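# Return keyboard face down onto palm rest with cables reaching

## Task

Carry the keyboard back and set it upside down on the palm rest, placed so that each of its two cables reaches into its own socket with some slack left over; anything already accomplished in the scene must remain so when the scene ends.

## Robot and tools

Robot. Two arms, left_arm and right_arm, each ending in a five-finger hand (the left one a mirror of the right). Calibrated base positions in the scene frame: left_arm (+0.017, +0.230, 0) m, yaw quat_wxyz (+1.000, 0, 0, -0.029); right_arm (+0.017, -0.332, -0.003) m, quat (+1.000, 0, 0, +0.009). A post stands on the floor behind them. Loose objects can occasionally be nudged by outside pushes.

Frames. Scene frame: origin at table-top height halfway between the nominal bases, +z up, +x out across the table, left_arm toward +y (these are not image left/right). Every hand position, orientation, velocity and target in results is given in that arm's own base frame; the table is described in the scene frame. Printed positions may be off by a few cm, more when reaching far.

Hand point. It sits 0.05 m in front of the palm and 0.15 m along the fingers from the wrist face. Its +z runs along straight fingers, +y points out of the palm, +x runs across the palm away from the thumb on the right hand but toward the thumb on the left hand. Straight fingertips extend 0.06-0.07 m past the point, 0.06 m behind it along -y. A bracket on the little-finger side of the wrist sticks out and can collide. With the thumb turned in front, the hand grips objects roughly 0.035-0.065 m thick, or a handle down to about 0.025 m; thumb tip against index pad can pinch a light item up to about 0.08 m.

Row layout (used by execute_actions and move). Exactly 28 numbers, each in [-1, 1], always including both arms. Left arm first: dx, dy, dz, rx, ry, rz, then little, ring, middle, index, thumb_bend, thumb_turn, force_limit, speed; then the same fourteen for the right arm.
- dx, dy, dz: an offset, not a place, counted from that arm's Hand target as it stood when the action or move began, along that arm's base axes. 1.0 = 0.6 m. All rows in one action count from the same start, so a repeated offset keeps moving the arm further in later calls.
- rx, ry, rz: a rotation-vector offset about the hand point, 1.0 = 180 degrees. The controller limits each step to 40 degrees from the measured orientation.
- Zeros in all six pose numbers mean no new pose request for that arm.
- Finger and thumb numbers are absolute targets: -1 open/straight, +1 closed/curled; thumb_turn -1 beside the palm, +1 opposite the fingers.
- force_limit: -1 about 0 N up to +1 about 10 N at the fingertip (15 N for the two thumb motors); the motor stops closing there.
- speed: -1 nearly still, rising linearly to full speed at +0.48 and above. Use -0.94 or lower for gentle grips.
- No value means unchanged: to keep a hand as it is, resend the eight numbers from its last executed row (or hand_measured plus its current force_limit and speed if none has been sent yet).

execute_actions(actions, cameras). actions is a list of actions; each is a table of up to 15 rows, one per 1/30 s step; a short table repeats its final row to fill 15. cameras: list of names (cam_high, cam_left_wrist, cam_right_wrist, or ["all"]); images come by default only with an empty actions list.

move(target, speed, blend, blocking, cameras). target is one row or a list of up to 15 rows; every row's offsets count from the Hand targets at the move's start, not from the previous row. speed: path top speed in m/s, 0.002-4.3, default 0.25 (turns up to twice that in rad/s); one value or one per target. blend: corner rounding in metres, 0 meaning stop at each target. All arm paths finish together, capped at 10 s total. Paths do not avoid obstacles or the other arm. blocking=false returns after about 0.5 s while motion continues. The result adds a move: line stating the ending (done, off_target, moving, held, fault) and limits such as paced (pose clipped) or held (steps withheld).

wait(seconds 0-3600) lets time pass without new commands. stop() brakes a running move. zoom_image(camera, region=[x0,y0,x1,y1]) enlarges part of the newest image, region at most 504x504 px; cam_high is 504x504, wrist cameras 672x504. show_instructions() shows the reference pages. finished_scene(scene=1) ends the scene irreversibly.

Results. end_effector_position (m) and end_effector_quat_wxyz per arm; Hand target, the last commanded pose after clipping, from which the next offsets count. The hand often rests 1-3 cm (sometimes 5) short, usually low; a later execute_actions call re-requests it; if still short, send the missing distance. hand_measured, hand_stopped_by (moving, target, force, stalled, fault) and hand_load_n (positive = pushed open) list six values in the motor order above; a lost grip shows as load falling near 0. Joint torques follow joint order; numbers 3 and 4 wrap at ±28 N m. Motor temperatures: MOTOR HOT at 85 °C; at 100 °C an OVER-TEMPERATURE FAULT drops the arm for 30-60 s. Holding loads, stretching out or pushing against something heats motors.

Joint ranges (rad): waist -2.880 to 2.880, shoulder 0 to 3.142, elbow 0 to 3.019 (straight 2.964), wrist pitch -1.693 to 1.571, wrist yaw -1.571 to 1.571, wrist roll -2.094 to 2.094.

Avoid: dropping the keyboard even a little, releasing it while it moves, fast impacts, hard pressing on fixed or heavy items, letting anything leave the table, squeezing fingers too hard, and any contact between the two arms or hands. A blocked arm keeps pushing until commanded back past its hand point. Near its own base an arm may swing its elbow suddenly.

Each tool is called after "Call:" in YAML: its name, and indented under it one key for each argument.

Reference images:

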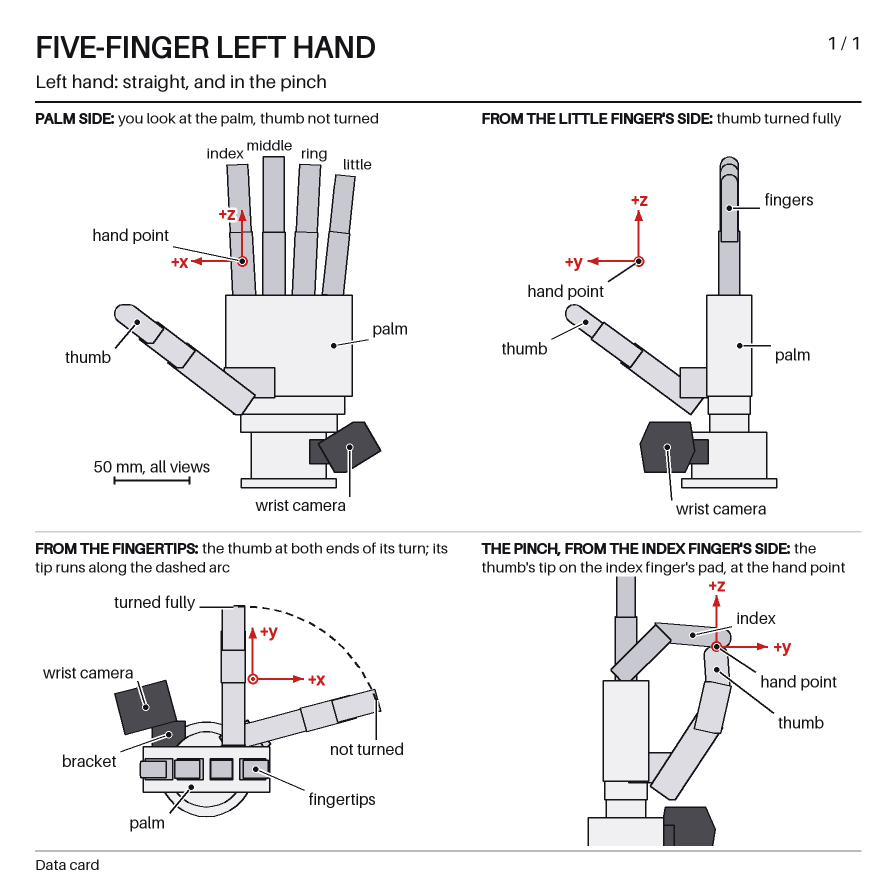

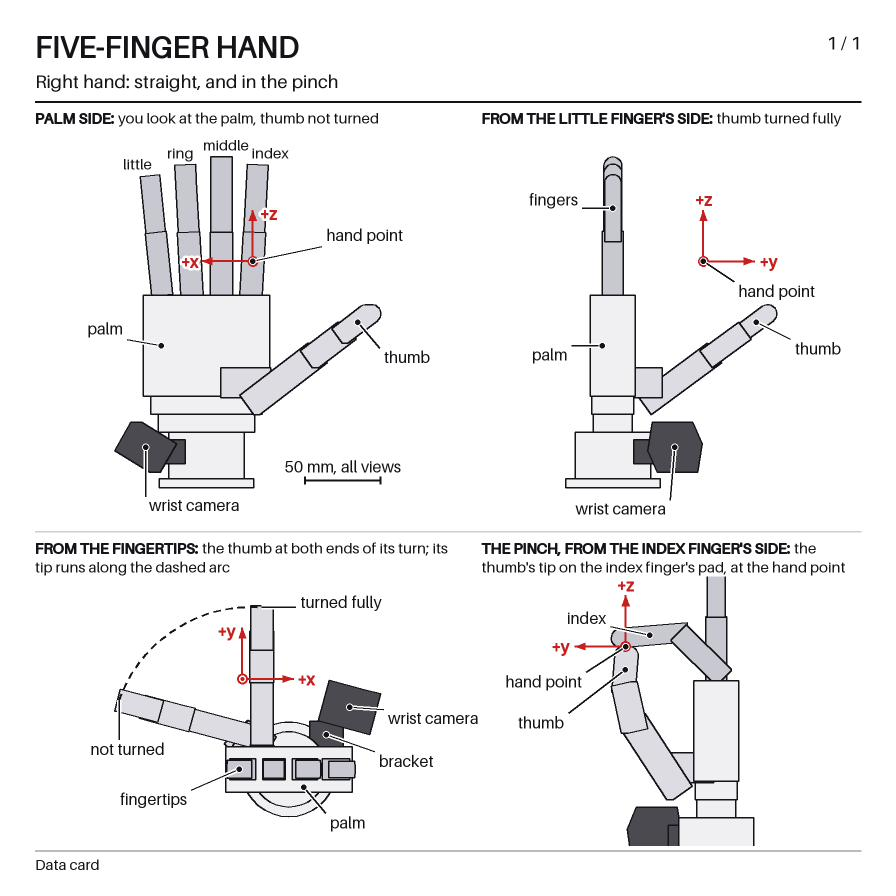

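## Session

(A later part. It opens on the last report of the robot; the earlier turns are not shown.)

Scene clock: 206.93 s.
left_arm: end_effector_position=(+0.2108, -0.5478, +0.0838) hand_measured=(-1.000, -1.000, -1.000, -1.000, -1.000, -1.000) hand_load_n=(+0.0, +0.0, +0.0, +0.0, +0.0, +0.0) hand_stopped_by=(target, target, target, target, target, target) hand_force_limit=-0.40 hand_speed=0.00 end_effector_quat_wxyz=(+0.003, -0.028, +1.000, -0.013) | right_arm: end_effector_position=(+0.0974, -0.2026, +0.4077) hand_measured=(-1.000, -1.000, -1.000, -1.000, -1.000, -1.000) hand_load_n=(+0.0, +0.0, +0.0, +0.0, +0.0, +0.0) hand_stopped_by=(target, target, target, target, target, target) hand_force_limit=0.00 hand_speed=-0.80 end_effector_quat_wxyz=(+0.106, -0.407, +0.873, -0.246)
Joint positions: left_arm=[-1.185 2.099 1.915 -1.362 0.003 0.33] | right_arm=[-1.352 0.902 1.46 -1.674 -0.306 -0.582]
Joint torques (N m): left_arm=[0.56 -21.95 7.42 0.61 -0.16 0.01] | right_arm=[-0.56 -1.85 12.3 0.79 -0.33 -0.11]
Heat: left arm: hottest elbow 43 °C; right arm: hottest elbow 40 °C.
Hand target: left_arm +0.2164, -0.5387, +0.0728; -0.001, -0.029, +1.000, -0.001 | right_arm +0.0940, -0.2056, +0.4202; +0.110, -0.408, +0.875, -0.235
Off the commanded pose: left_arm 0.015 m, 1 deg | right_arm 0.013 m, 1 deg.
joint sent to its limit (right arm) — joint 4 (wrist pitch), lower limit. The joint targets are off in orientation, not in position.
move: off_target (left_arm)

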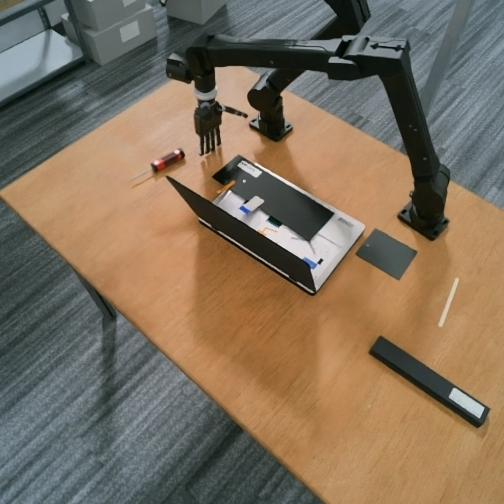

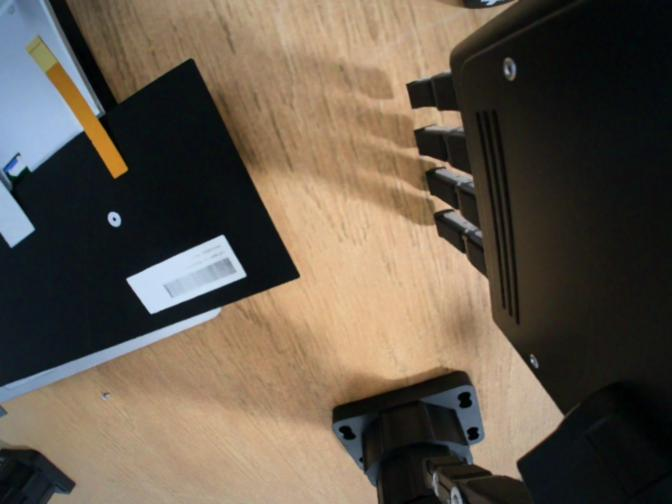

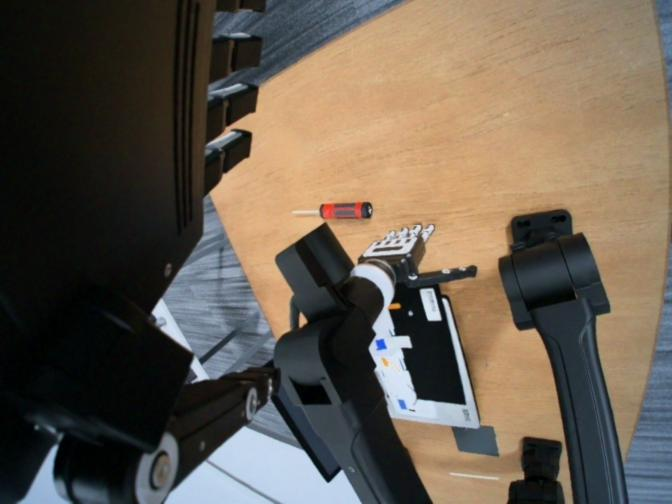

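Call:
move:
  target: [0.0,0.03,0.004,0,0,0,-1,-1,-1,-1,-1,-1,-0.4,0,0,0,0,0,0,0,-1,-1,-1,-1,-1,-1,0,-0.8]
  speed: 0.06
  cameras: ["all"]

Call:
zoom_image:
  camera: "cam_high"
  region: [180, 90, 280, 190]

Scene clock: 208.27 s.
left_arm: end_effector_position=(+0.2109, -0.5285, +0.0838) hand_measured=(-1.000, -1.000, -1.000, -1.000, -1.000, -1.000) hand_load_n=(-0.5, +0.0, +0.0, +0.0, +0.0, +0.0) hand_stopped_by=(target, target, target, target, target, target) hand_force_limit=-0.40 hand_speed=0.00 end_effector_quat_wxyz=(+0.002, -0.028, +1.000, -0.009) | right_arm: end_effector_position=(+0.0974, -0.2026, +0.4077) hand_measured=(-1.000, -1.000, -1.000, -1.000, -1.000, -1.000) hand_load_n=(+0.0, +0.0, +0.0, +0.0, +0.0, -0.5) hand_stopped_by=(target, target, target, target, target, target) hand_force_limit=0.00 hand_speed=-0.80 end_effector_quat_wxyz=(+0.106, -0.407, +0.873, -0.246)
Joint positions: left_arm=[-1.173 2.054 1.84 -1.338 0.004 0.341] | right_arm=[-1.352 0.902 1.46 -1.674 -0.306 -0.582]
Joint torques (N m): left_arm=[0.56 -21.25 7.47 0.54 -0.21 0] | right_arm=[-0.91 -1.96 12.22 0.84 -0.32 -0.11]
Motor temperatures (°C): left_arm=[32 39 43 31 30 33] | right_arm=[32 32 40 32 31 33]
Heat: left arm: hottest elbow 43 °C; right arm: hottest elbow 40 °C.
Hand target: left_arm +0.2165, -0.5207, +0.0753; -0.001, -0.029, +1.000, -0.001 | right_arm +0.0940, -0.2056, +0.4202; +0.110, -0.408, +0.875, -0.235
Off the commanded pose: left_arm 0.013 m, 1 deg | right_arm 0.013 m, 1 deg.
joint sent to its limit (right arm) — joint 4 (wrist pitch), lower limit. The joint targets are off in orientation, not in position.
move: off_target (left_arm)

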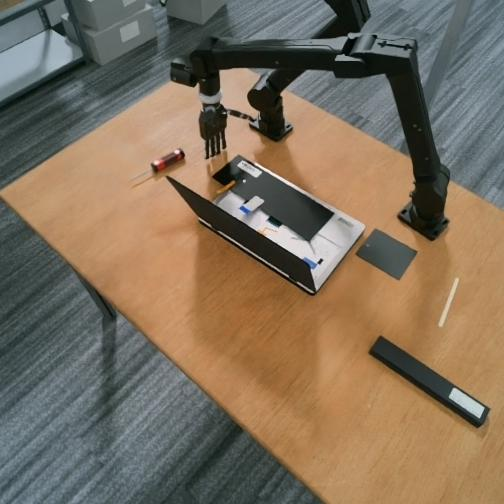

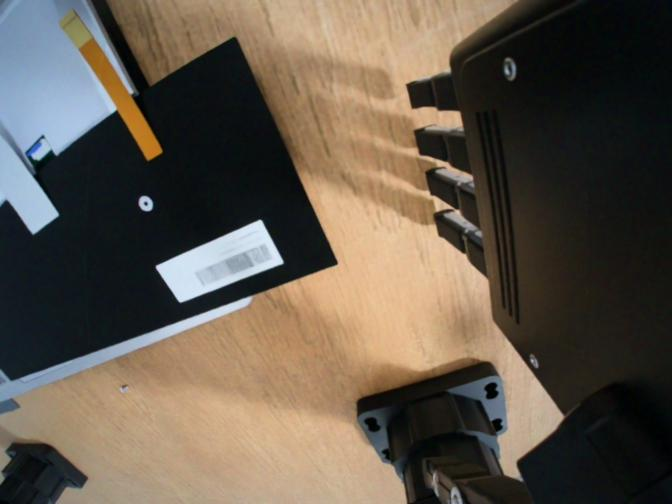

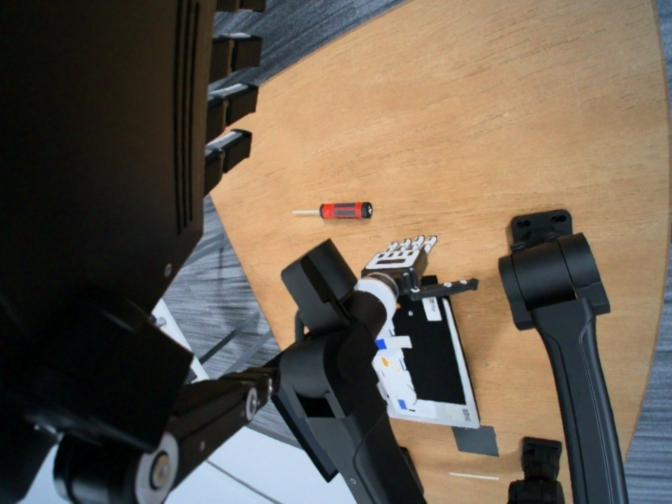

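Scaled by 5.040 from the camera's image (finer frame: 720x720).

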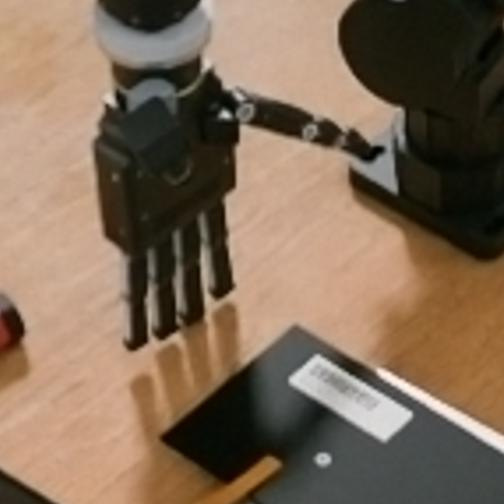

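Call:
move:
  target: [0.02,0.015,0.0,0,0,0.039,-1,-1,-1,-1,-1,-1,-0.4,0,0,0,0,0,0,0,-1,-1,-1,-1,-1,-1,0,-0.8]
  speed: 0.06
  cameras: ["cam_high", "cam_left_wrist"]

Call:
zoom_image:
  camera: "cam_high"
  region: [180, 90, 280, 190]

Scene clock: 210.23 s.
left_arm: end_effector_position=(+0.2195, -0.5192, +0.0840) hand_measured=(-1.000, -1.000, -1.000, -1.000, -1.000, -1.000) hand_load_n=(+0.0, +0.0, +0.0, +0.0, +0.0, +0.0) hand_stopped_by=(target, target, target, target, target, target) hand_force_limit=-0.40 hand_speed=0.00 end_effector_quat_wxyz=(-0.001, -0.075, +0.997, -0.008) | right_arm: end_effector_position=(+0.0974, -0.2026, +0.4077) hand_measured=(-1.000, -1.000, -1.000, -1.000, -1.000, -1.000) hand_load_n=(+0.0, +0.0, +0.0, +0.0, +0.0, +0.0) hand_stopped_by=(target, target, target, target, target, target) hand_force_limit=0.00 hand_speed=-0.80 end_effector_quat_wxyz=(+0.106, -0.407, +0.873, -0.246)
Joint positions: left_arm=[-1.144 2.04 1.817 -1.334 0.007 0.276] | right_arm=[-1.352 0.902 1.46 -1.674 -0.306 -0.582]
Joint torques (N m): left_arm=[1.08 -21.01 7.57 0.75 -0.36 -0.22] | right_arm=[-0.73 -1.96 12.19 0.75 -0.31 -0.11]
Heat: left arm: hottest elbow 43 °C; right arm: hottest elbow 40 °C.
Hand target: left_arm +0.2286, -0.5116, +0.0754; +0.000, -0.090, +0.996, -0.001 | right_arm +0.0940, -0.2056, +0.4202; +0.110, -0.408, +0.875, -0.235
Off the commanded pose: left_arm 0.015 m, 2 deg | right_arm 0.013 m, 1 deg.
joint sent to its limit (right arm) — joint 4 (wrist pitch), lower limit. The joint targets are off in orientation, not in position.
move: off_target (left_arm)

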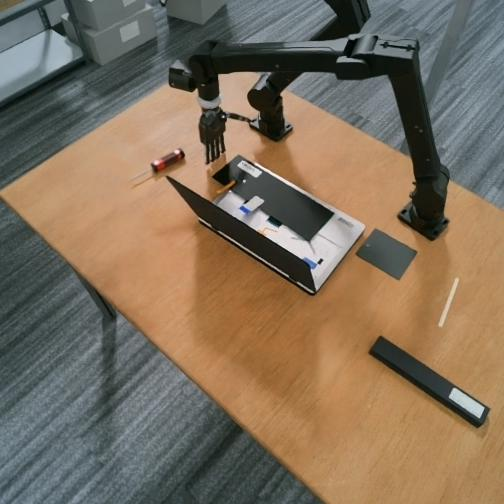

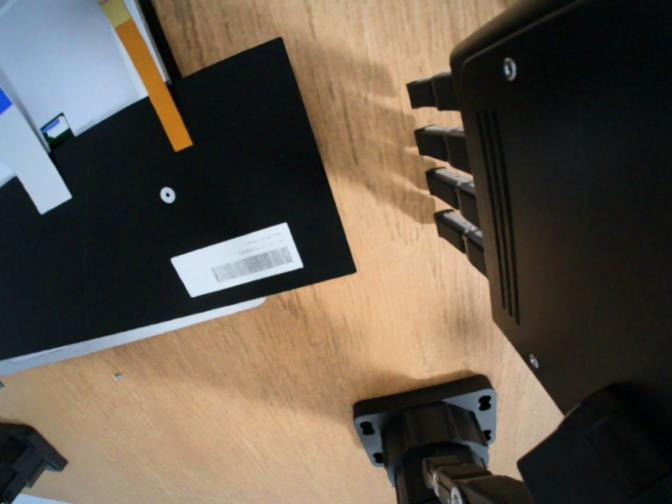

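Scaled by 5.040 from the camera's image (finer frame: 720x720).

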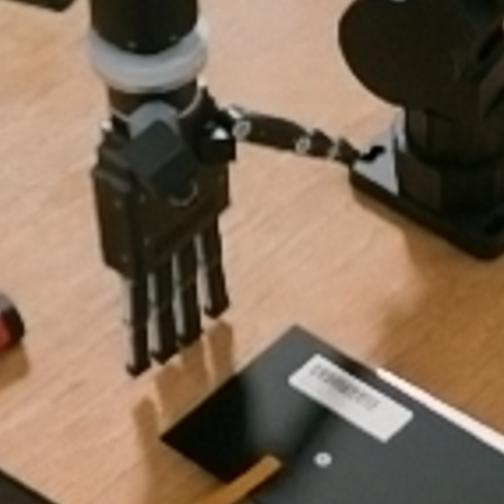

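Call:
move:
  target: [0.005,0.033,0.004,0,0,0.017,-1,-1,-1,-1,-1,-1,-0.4,0,0,0,0,0,0,0,-1,-1,-1,-1,-1,-1,0,-0.8]
  speed: 0.06
  cameras: ["cam_high", "cam_left_wrist"]

Call:
zoom_image:
  camera: "cam_high"
  region: [180, 90, 280, 190]

Scene clock: 211.33 s.
left_arm: end_effector_position=(+0.2268, -0.4969, +0.0839) hand_measured=(-1.000, -1.000, -1.000, -1.000, -1.000, -1.000) hand_load_n=(+0.0, +0.0, +0.0, +0.0, +0.0, +0.0) hand_stopped_by=(target, target, target, target, target, target) hand_force_limit=-0.40 hand_speed=0.00 end_effector_quat_wxyz=(-0.002, -0.106, +0.994, -0.005) | right_arm: end_effector_position=(+0.0974, -0.2026, +0.4077) hand_measured=(-1.000, -1.000, -1.000, -1.000, -1.000, -1.000) hand_load_n=(+0.0, +0.0, +0.0, -0.5, +0.0, +0.0) hand_stopped_by=(target, target, target, target, target, target) hand_force_limit=0.00 hand_speed=-0.80 end_effector_quat_wxyz=(+0.106, -0.407, +0.873, -0.246)
Joint positions: left_arm=[-1.112 1.996 1.744 -1.312 0.007 0.247] | right_arm=[-1.352 0.902 1.46 -1.674 -0.306 -0.582]
Joint torques (N m): left_arm=[0.5 -20.54 7.64 0.79 -0.33 -0.23] | right_arm=[-0.91 -1.79 12.12 0.69 -0.33 -0.11]
Heat: left arm: hottest elbow 43 °C; right arm: hottest elbow 40 °C.
Hand target: left_arm +0.2314, -0.4919, +0.0778; -0.001, -0.117, +0.993, -0.001 | right_arm +0.0940, -0.2056, +0.4202; +0.110, -0.408, +0.875, -0.235
Off the commanded pose: left_arm 0.009 m, 1 deg | right_arm 0.013 m, 1 deg.
joint sent to its limit (right arm) — joint 4 (wrist pitch), lower limit. The joint targets are off in orientation, not in position.
move: done

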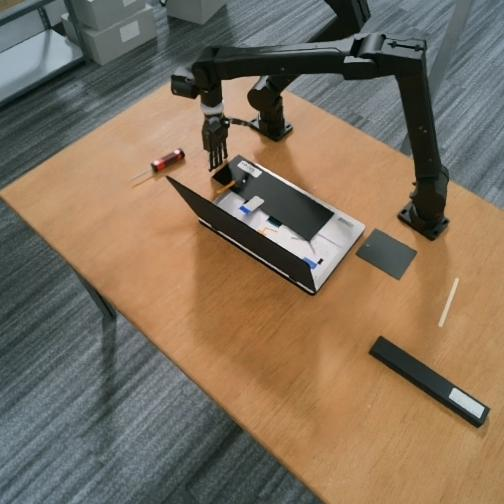

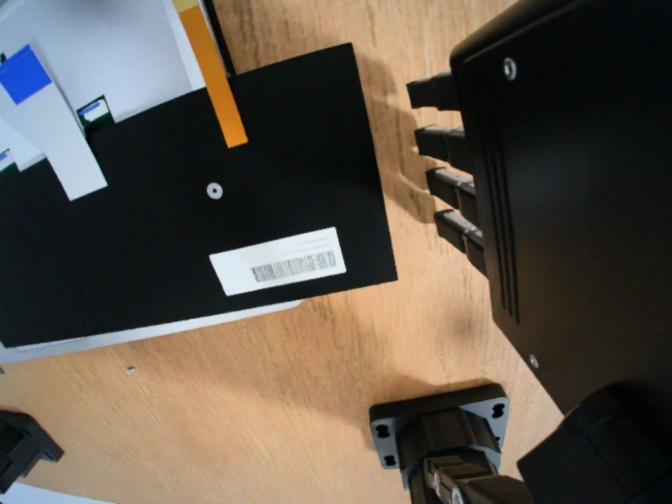

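Scaled by 5.040 from the camera's image (finer frame: 720x720).

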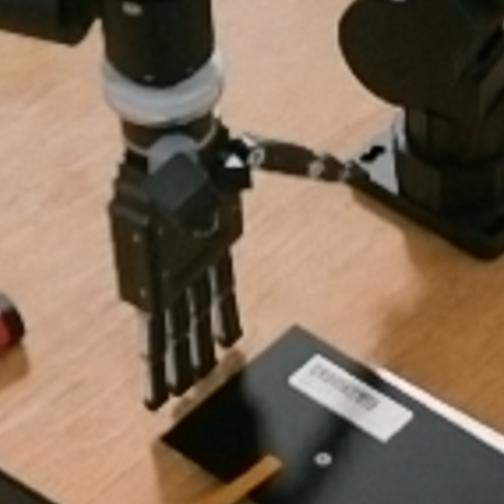

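Call:
move:
  target: [0.0,0.04,0.0,0,0,0.0,-1,-1,-1,-1,-1,-1,-0.4,0,0,0,0,0,0,0,-1,-1,-1,-1,-1,-1,0,-0.8]
  speed: 0.05
  cameras: ["all"]

Call:
zoom_image:
  camera: "cam_high"
  region: [200, 140, 380, 300]

Call:
zoom_image:
  camera: "cam_right_wrist"
  region: [370, 260, 490, 440]

Scene clock: 212.40 s.
left_arm: end_effector_position=(+0.2264, -0.4740, +0.0830) hand_measured=(-1.000, -1.000, -1.000, -1.000, -1.000, -1.000) hand_load_n=(+0.0, +0.0, +0.0, +0.0, -0.5, +0.0) hand_stopped_by=(target, target, target, target, target, target) hand_force_limit=-0.40 hand_speed=0.00 end_effector_quat_wxyz=(-0.001, -0.115, +0.993, -0.005) | right_arm: end_effector_position=(+0.0974, -0.2026, +0.4077) hand_measured=(-1.000, -1.000, -1.000, -1.000, -1.000, -1.000) hand_load_n=(+0.0, +0.0, +0.0, +0.0, +0.0, +0.0) hand_stopped_by=(target, target, target, target, target, target) hand_force_limit=0.00 hand_speed=-0.80 end_effector_quat_wxyz=(+0.106, -0.407, +0.873, -0.246)
Joint positions: left_arm=[-1.094 1.942 1.657 -1.278 0.005 0.248] | right_arm=[-1.352 0.902 1.46 -1.674 -0.306 -0.582]
Joint torques (N m): left_arm=[0.5 -20.07 7.57 0.69 -0.27 -0.03] | right_arm=[-0.85 -1.79 12.19 0.77 -0.33 -0.12]
Heat: left arm: hottest elbow 43 °C; right arm: hottest elbow 40 °C.
Hand target: left_arm +0.2314, -0.4679, +0.0777; -0.001, -0.116, +0.993, -0.001 | right_arm +0.0940, -0.2056, +0.4202; +0.110, -0.408, +0.875, -0.235
Off the commanded pose: left_arm 0.010 m, 0 deg | right_arm 0.013 m, 1 deg.
joint sent to its limit (right arm) — joint 4 (wrist pitch), lower limit. The joint targets are off in orientation, not in position.
move: done

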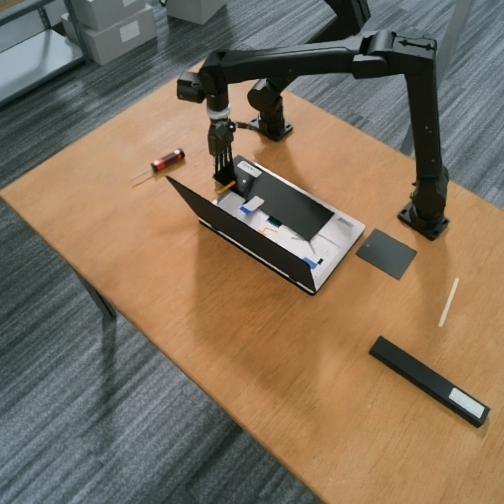

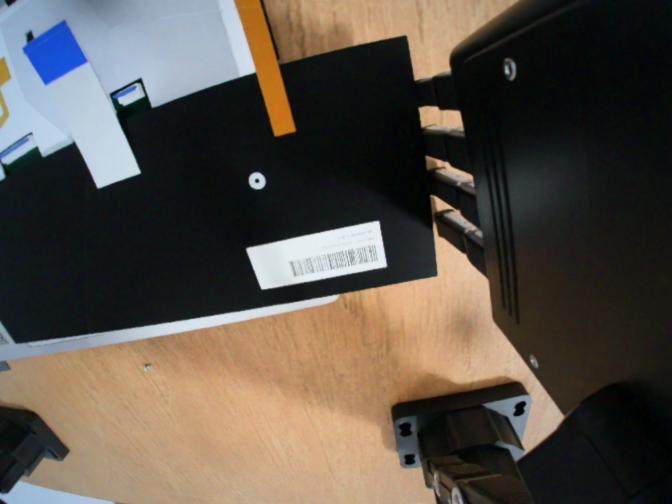

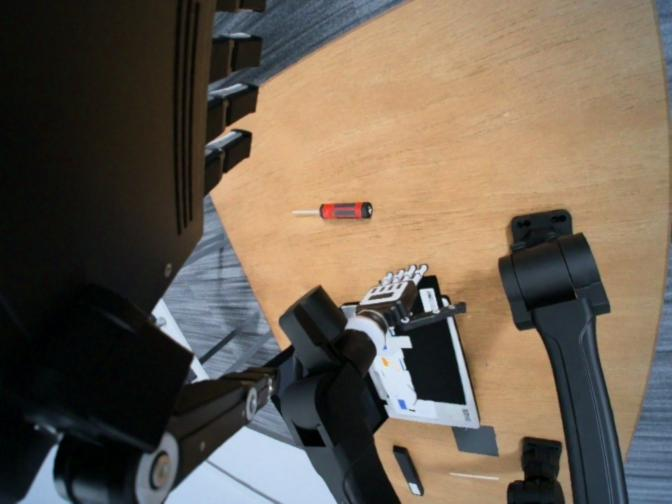

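Scaled by 2.800 from the camera's image (finer frame: 720x720).

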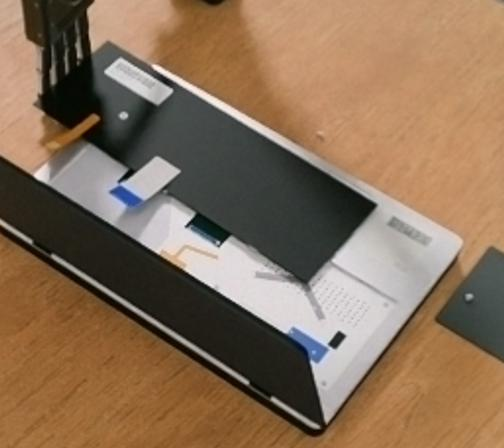

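Scaled by 2.800 from the camera's image (finer frame: 960x720).

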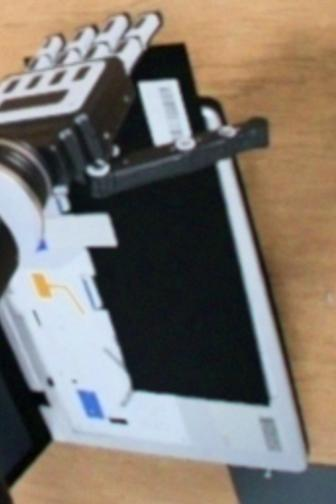

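Call:
zoom_image:
  camera: "cam_high"
  region: [200, 130, 260, 190]

Call:
zoom_image:
  camera: "cam_left_wrist"
  region: [340, 10, 560, 310]

Scaled by 8.400 from the camera's image (finer frame: 720x720).

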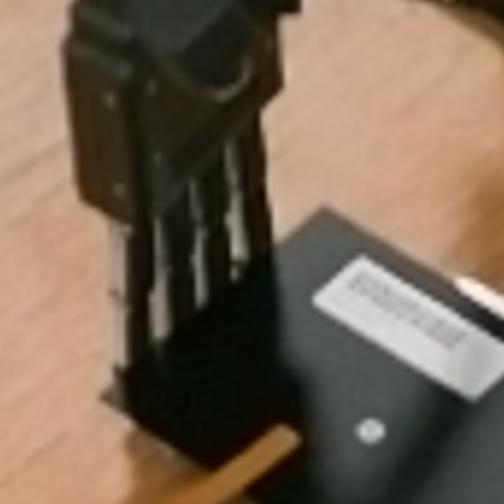

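Scaled by 1.680 from the camera's image (finer frame: 960x720).

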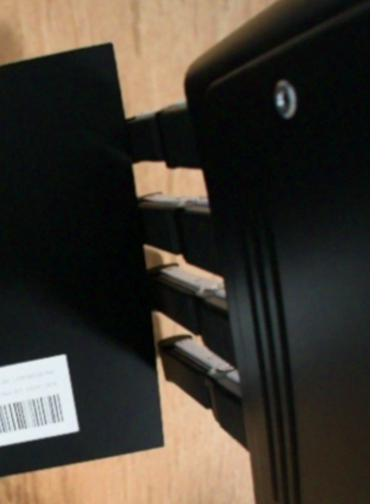

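Call:
move:
  target: [0.0,0.02,0.0,0,0,0.0,-1,-1,-1,-1,-1,-1,-0.4,0,0,0,0,0,0,0,-1,-1,-1,-1,-1,-1,0,-0.8]
  speed: 0.05
  cameras: ["all"]

Call:
zoom_image:
  camera: "cam_high"
  region: [200, 140, 380, 300]

Call:
zoom_image:
  camera: "cam_left_wrist"
  region: [340, 10, 560, 310]

Scene clock: 213.47 s.
left_arm: end_effector_position=(+0.2270, -0.4634, +0.0824) hand_measured=(-1.000, -1.000, -1.000, -1.000, -1.000, -1.000) hand_load_n=(+0.0, +0.0, +0.0, +0.0, +0.0, +0.0) hand_stopped_by=(target, target, target, target, target, target) hand_force_limit=-0.40 hand_speed=0.00 end_effector_quat_wxyz=(+0.000, -0.115, +0.993, -0.006) | right_arm: end_effector_position=(+0.0974, -0.2026, +0.4077) hand_measured=(-1.000, -1.000, -1.000, -1.000, -1.000, -1.000) hand_load_n=(+0.0, +0.0, +0.0, +0.0, +0.0, +0.0) hand_stopped_by=(target, target, target, target, target, target) hand_force_limit=0.00 hand_speed=-0.80 end_effector_quat_wxyz=(+0.106, -0.407, +0.873, -0.246)
Joint positions: left_arm=[-1.085 1.916 1.616 -1.26 0.005 0.256] | right_arm=[-1.352 0.902 1.46 -1.674 -0.306 -0.582]
Joint torques (N m): left_arm=[0.56 -19.55 7.5 0.54 -0.25 -0.03] | right_arm=[-0.85 -1.96 12.12 0.76 -0.32 -0.12]
Heat: left arm: hottest elbow 43 °C; right arm: hottest elbow 40 °C.
Hand target: left_arm +0.2315, -0.4558, +0.0777; -0.001, -0.116, +0.993, -0.001 | right_arm +0.0940, -0.2056, +0.4202; +0.110, -0.408, +0.875, -0.235
Off the commanded pose: left_arm 0.010 m, 1 deg | right_arm 0.013 m, 1 deg.
joint sent to its limit (right arm) — joint 4 (wrist pitch), lower limit. The joint targets are off in orientation, not in position.
move: done

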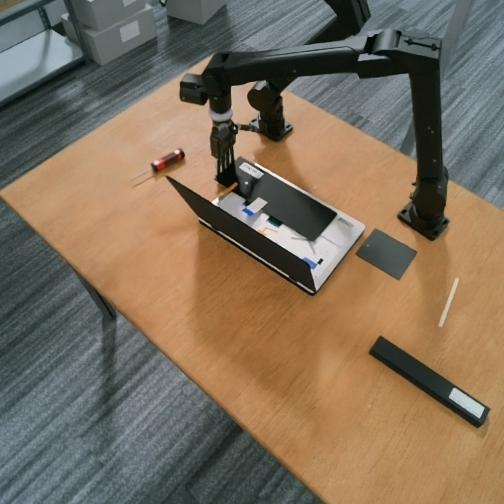

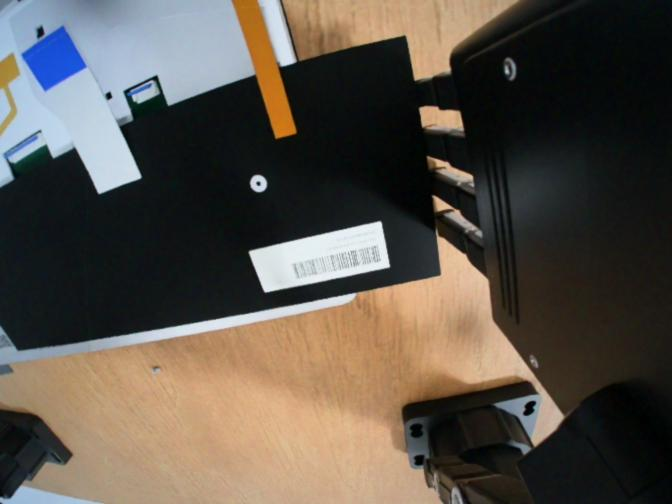

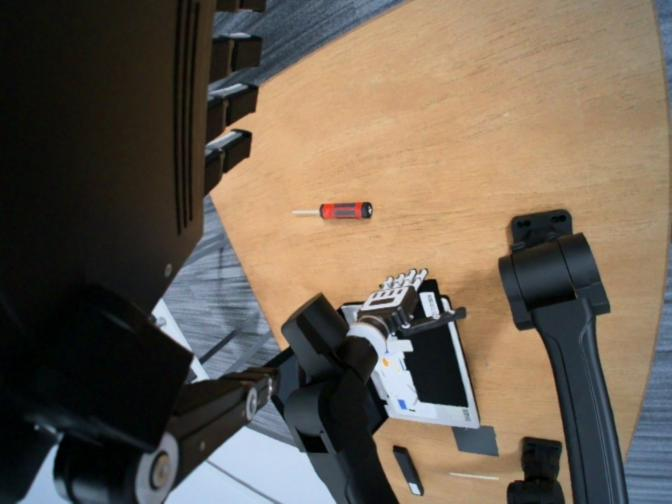

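Scaled by 2.800 from the camera's image (finer frame: 720x720).

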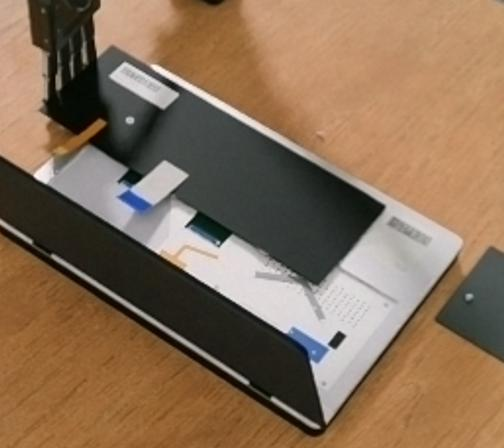

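Scaled by 1.680 from the camera's image (finer frame: 960x720).

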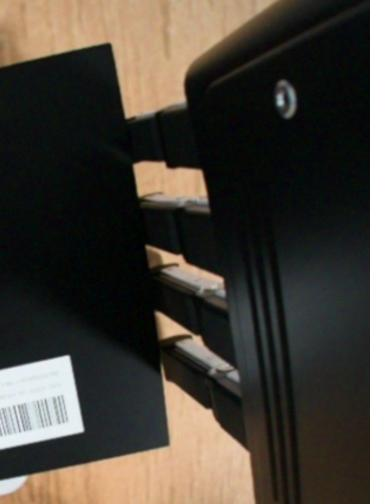

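Call:
move:
  target: [-0.008,0.05,0.0,0,0,0.0,-1,-1,-1,-1,-1,-1,-0.4,0,0,0,0,0,0,0,-1,-1,-1,-1,-1,-1,0,-0.8]
  speed: 0.05
  cameras: ["all"]

Call:
zoom_image:
  camera: "cam_high"
  region: [200, 140, 380, 300]

Call:
zoom_image:
  camera: "cam_right_wrist"
  region: [370, 260, 490, 440]

Scene clock: 214.87 s.
left_arm: end_effector_position=(+0.2227, -0.4322, +0.0817) hand_measured=(-1.000, -1.000, -1.000, -1.000, -1.000, -1.000) hand_load_n=(+0.0, +0.0, +0.0, +0.0, +0.0, +0.0) hand_stopped_by=(target, target, target, target, target, target) hand_force_limit=-0.40 hand_speed=0.00 end_effector_quat_wxyz=(-0.001, -0.115, +0.993, -0.004) | right_arm: end_effector_position=(+0.0974, -0.2026, +0.4077) hand_measured=(-1.000, -1.000, -1.000, -1.000, -1.000, -1.000) hand_load_n=(+0.0, +0.0, +0.0, +0.0, +0.0, +0.0) hand_stopped_by=(target, target, target, target, target, target) hand_force_limit=0.00 hand_speed=-0.80 end_effector_quat_wxyz=(+0.106, -0.407, +0.873, -0.246)
Joint positions: left_arm=[-1.065 1.846 1.509 -1.227 0.004 0.275] | right_arm=[-1.352 0.902 1.46 -1.674 -0.306 -0.582]
Joint torques (N m): left_arm=[0.5 -18.26 7.45 0.66 -0.23 -0.03] | right_arm=[-1.03 -1.85 12.16 0.77 -0.33 -0.11]
Heat: left arm: hottest elbow 43 °C; right arm: hottest elbow 40 °C.
Hand target: left_arm +0.2267, -0.4258, +0.0776; -0.001, -0.116, +0.993, -0.001 | right_arm +0.0940, -0.2056, +0.4202; +0.110, -0.408, +0.875, -0.235
Off the commanded pose: left_arm 0.009 m, 0 deg | right_arm 0.013 m, 1 deg.
joint sent to its limit (right arm) — joint 4 (wrist pitch), lower limit. The joint targets are off in orientation, not in position.
move: done

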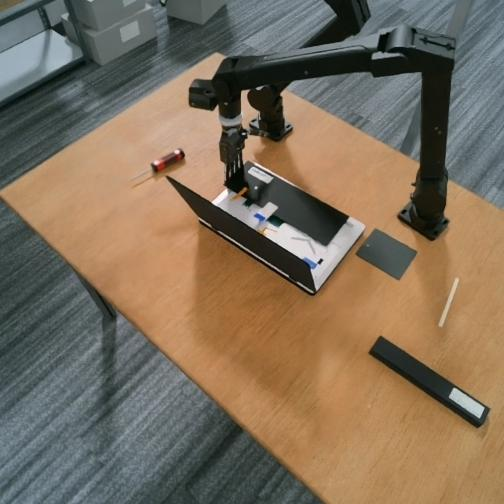

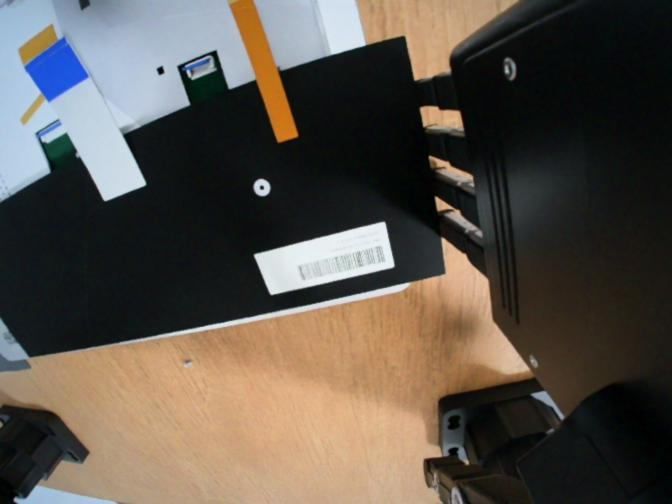

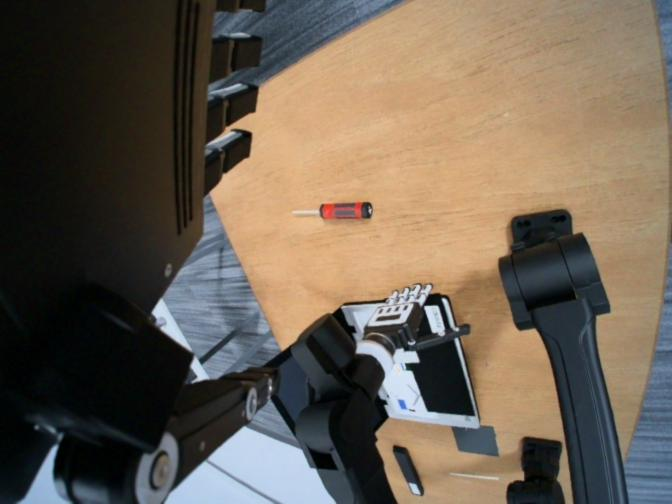

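Scaled by 2.800 from the camera's image (finer frame: 720x720).

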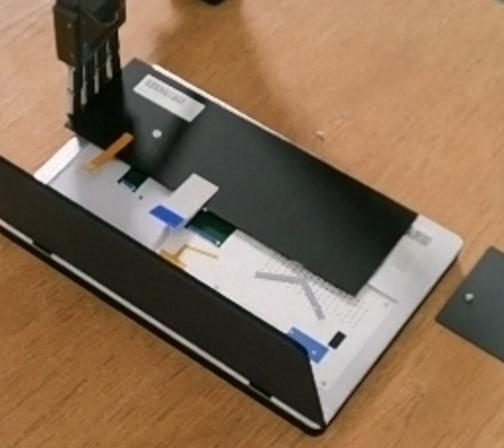

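Scaled by 2.800 from the camera's image (finer frame: 960x720).

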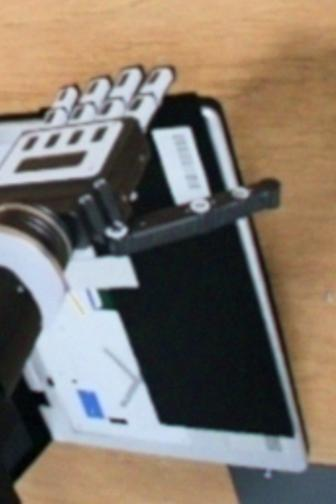

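Call:
move:
  target: [0.0,0.028,0.002,0,0,-0.008,-1,-1,-1,-1,-1,-1,-0.4,0,0,0,0,0,0,0,-1,-1,-1,-1,-1,-1,0,-0.8]
  speed: 0.05
  cameras: ["all"]

Call:
zoom_image:
  camera: "cam_high"
  region: [200, 140, 380, 300]

Call:
zoom_image:
  camera: "cam_right_wrist"
  region: [370, 260, 490, 440]

Scene clock: 216.40 s.
left_arm: end_effector_position=(+0.2230, -0.4147, +0.0813) hand_measured=(-1.000, -1.000, -1.000, -1.000, -1.000, -1.000) hand_load_n=(+0.0, +0.0, +0.0, -0.5, +0.0, +0.0) hand_stopped_by=(target, target, target, target, target, target) hand_force_limit=-0.40 hand_speed=0.00 end_effector_quat_wxyz=(-0.001, -0.104, +0.995, -0.002) | right_arm: end_effector_position=(+0.0974, -0.2026, +0.4077) hand_measured=(-1.000, -1.000, -1.000, -1.000, -1.000, -1.000) hand_load_n=(+0.0, +0.0, +0.0, +0.0, +0.0, +0.0) hand_stopped_by=(target, target, target, target, target, target) hand_force_limit=0.00 hand_speed=-0.80 end_effector_quat_wxyz=(+0.106, -0.407, +0.873, -0.246)
Joint positions: left_arm=[-1.052 1.812 1.458 -1.214 0.004 0.311] | right_arm=[-1.352 0.902 1.46 -1.674 -0.306 -0.582]
Joint torques (N m): left_arm=[0.5 -18.02 7.51 0.62 -0.22 -0.03] | right_arm=[-0.91 -1.55 12.15 0.77 -0.32 -0.1]
Heat: left arm: hottest elbow 43 °C; right arm: hottest elbow 41 °C.
Hand target: left_arm +0.2267, -0.4090, +0.0789; -0.001, -0.104, +0.995, -0.001 | right_arm +0.0940, -0.2056, +0.4202; +0.110, -0.408, +0.875, -0.235
Off the commanded pose: left_arm 0.007 m, 0 deg | right_arm 0.013 m, 1 deg.
joint sent to its limit (right arm) — joint 4 (wrist pitch), lower limit. The joint targets are off in orientation, not in position.
move: done

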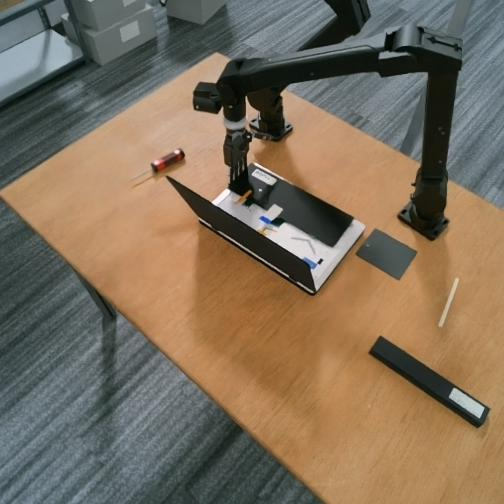

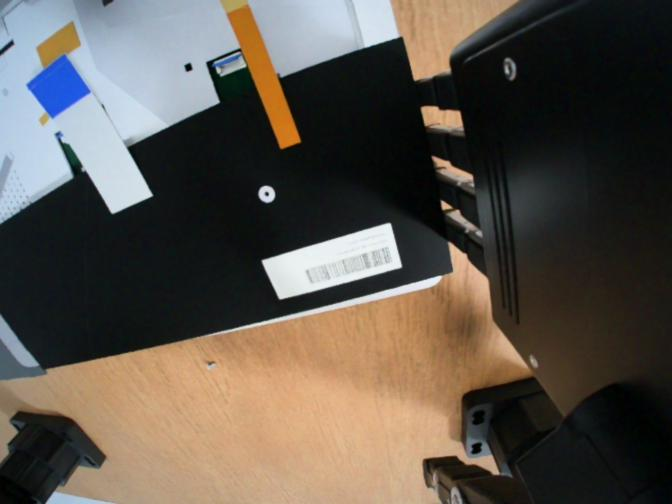

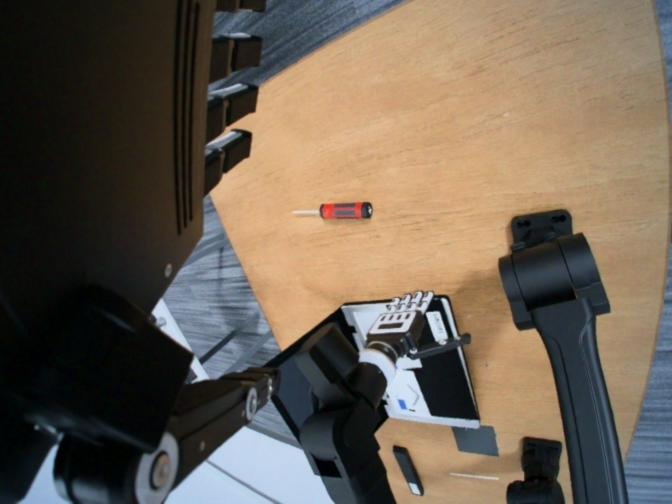

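Scaled by 2.800 from the camera's image (finer frame: 720x720).

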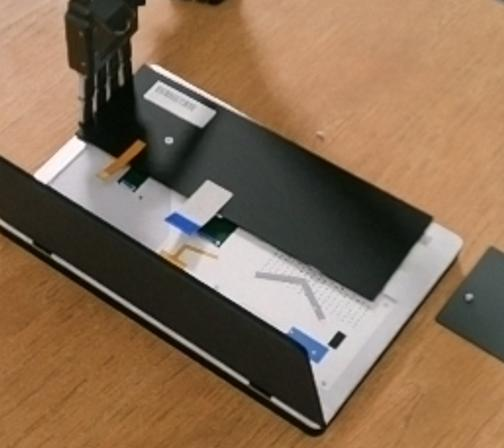

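Scaled by 2.800 from the camera's image (finer frame: 960x720).

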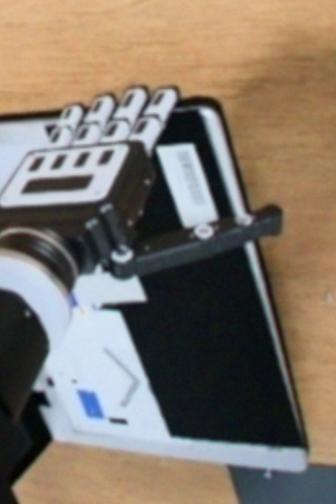

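Call:
move:
  target:
    - [0.0,-0.06,0.01,0,0,0,-1,-1,-1,-1,-1,-1,-0.4,0,0,0,0,0,0,0,-1,-1,-1,-1,-1,-1,0,-0.8]
    - [0.0,-0.16,0.12,0,0,0,-1,-1,-1,-1,-1,-1,-0.4,0,0,0,0,0,0,0,-1,-1,-1,-1,-1,-1,0,-0.8]
  speed: 0.15
  blend: [0.02, 0]
  cameras: ["all"]

Call:
zoom_image:
  camera: "cam_high"
  region: [200, 140, 380, 300]

Call:
zoom_image:
  camera: "cam_right_wrist"
  region: [370, 260, 490, 440]

Call:
zoom_image:
  camera: "cam_left_wrist"
  region: [0, 0, 400, 400]

Scene clock: 218.77 s.
left_arm: end_effector_position=(+0.2259, -0.4934, +0.1491) hand_measured=(-1.000, -1.000, -1.000, -1.000, -1.000, -1.000) hand_load_n=(+0.0, +0.0, +0.0, +0.0, +0.0, +0.0) hand_stopped_by=(target, target, target, target, target, target) hand_force_limit=-0.40 hand_speed=0.00 end_effector_quat_wxyz=(-0.003, -0.103, +0.995, +0.002) | right_arm: end_effector_position=(+0.0974, -0.2026, +0.4077) hand_measured=(-1.000, -1.000, -1.000, -1.000, -1.000, -1.000) hand_load_n=(+0.0, +0.0, +0.0, +0.0, +0.0, +0.0) hand_stopped_by=(target, target, target, target, target, target) hand_force_limit=0.00 hand_speed=-0.80 end_effector_quat_wxyz=(+0.106, -0.407, +0.873, -0.246)
Joint positions: left_arm=[-1.112 1.965 1.867 -1.479 0.004 0.253] | right_arm=[-1.352 0.902 1.46 -1.674 -0.306 -0.582]
Joint torques (N m): left_arm=[-0.91 -18.61 12.26 -0.17 -0.2 -0.2] | right_arm=[-0.79 -2.08 12.21 0.84 -0.35 -0.11]
Heat: left arm: hottest elbow 43 °C; right arm: hottest elbow 41 °C.
Hand target: left_arm +0.2267, -0.5050, +0.1508; -0.001, -0.104, +0.995, -0.001 | right_arm +0.0940, -0.2056, +0.4202; +0.110, -0.408, +0.875, -0.235
Off the commanded pose: left_arm 0.012 m, 0 deg | right_arm 0.013 m, 1 deg.
joint sent to its limit (right arm) — joint 4 (wrist pitch), lower limit. The joint targets are off in orientation, not in position.
move: off_target (left_arm); blend cut to 0.0182 m at target 1

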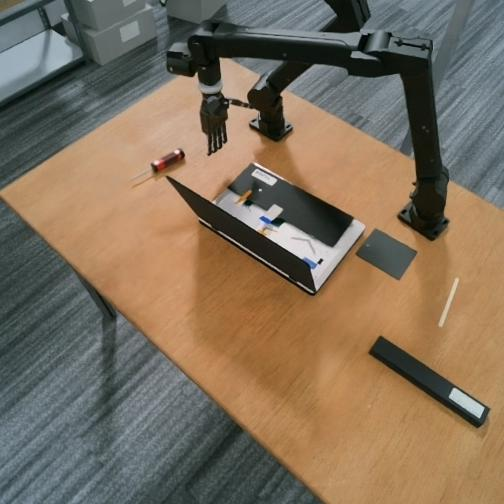

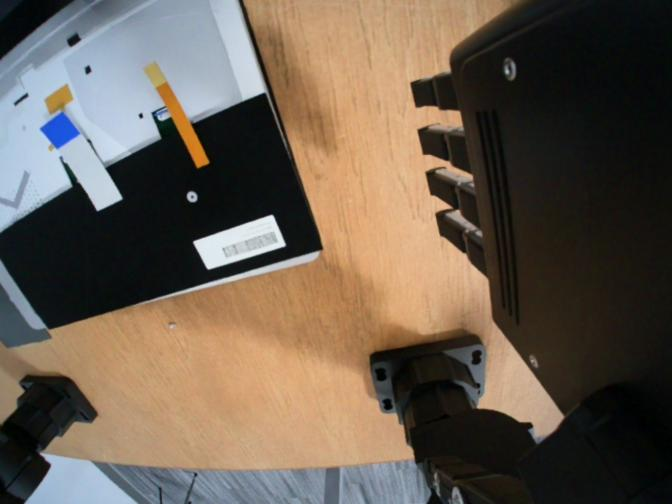

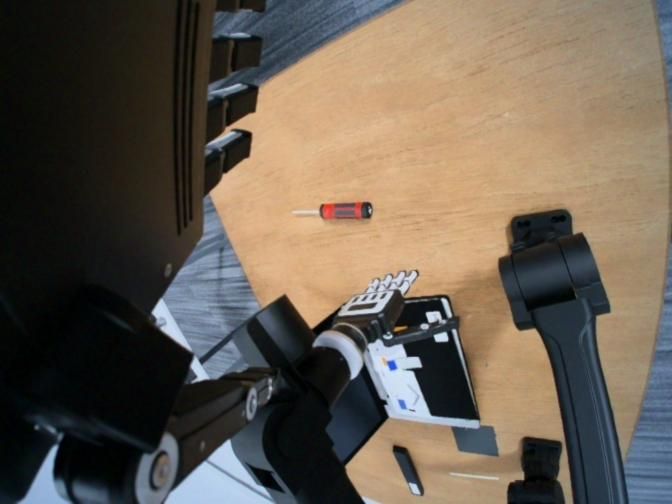

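Scaled by 2.800 from the camera's image (finer frame: 720x720).

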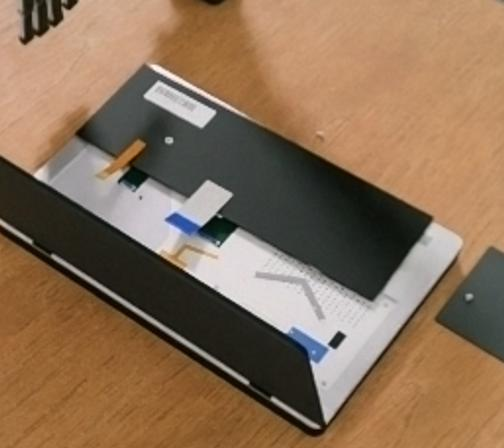

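Scaled by 2.800 from the camera's image (finer frame: 960x720).

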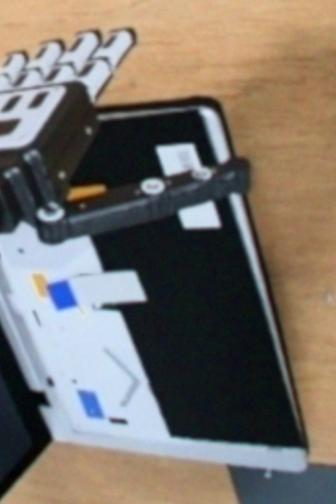

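Scaled by 1.260 from the camera's image (finer frame: 960x720).

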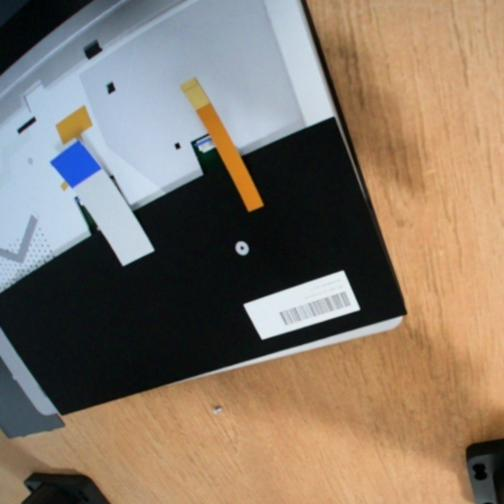

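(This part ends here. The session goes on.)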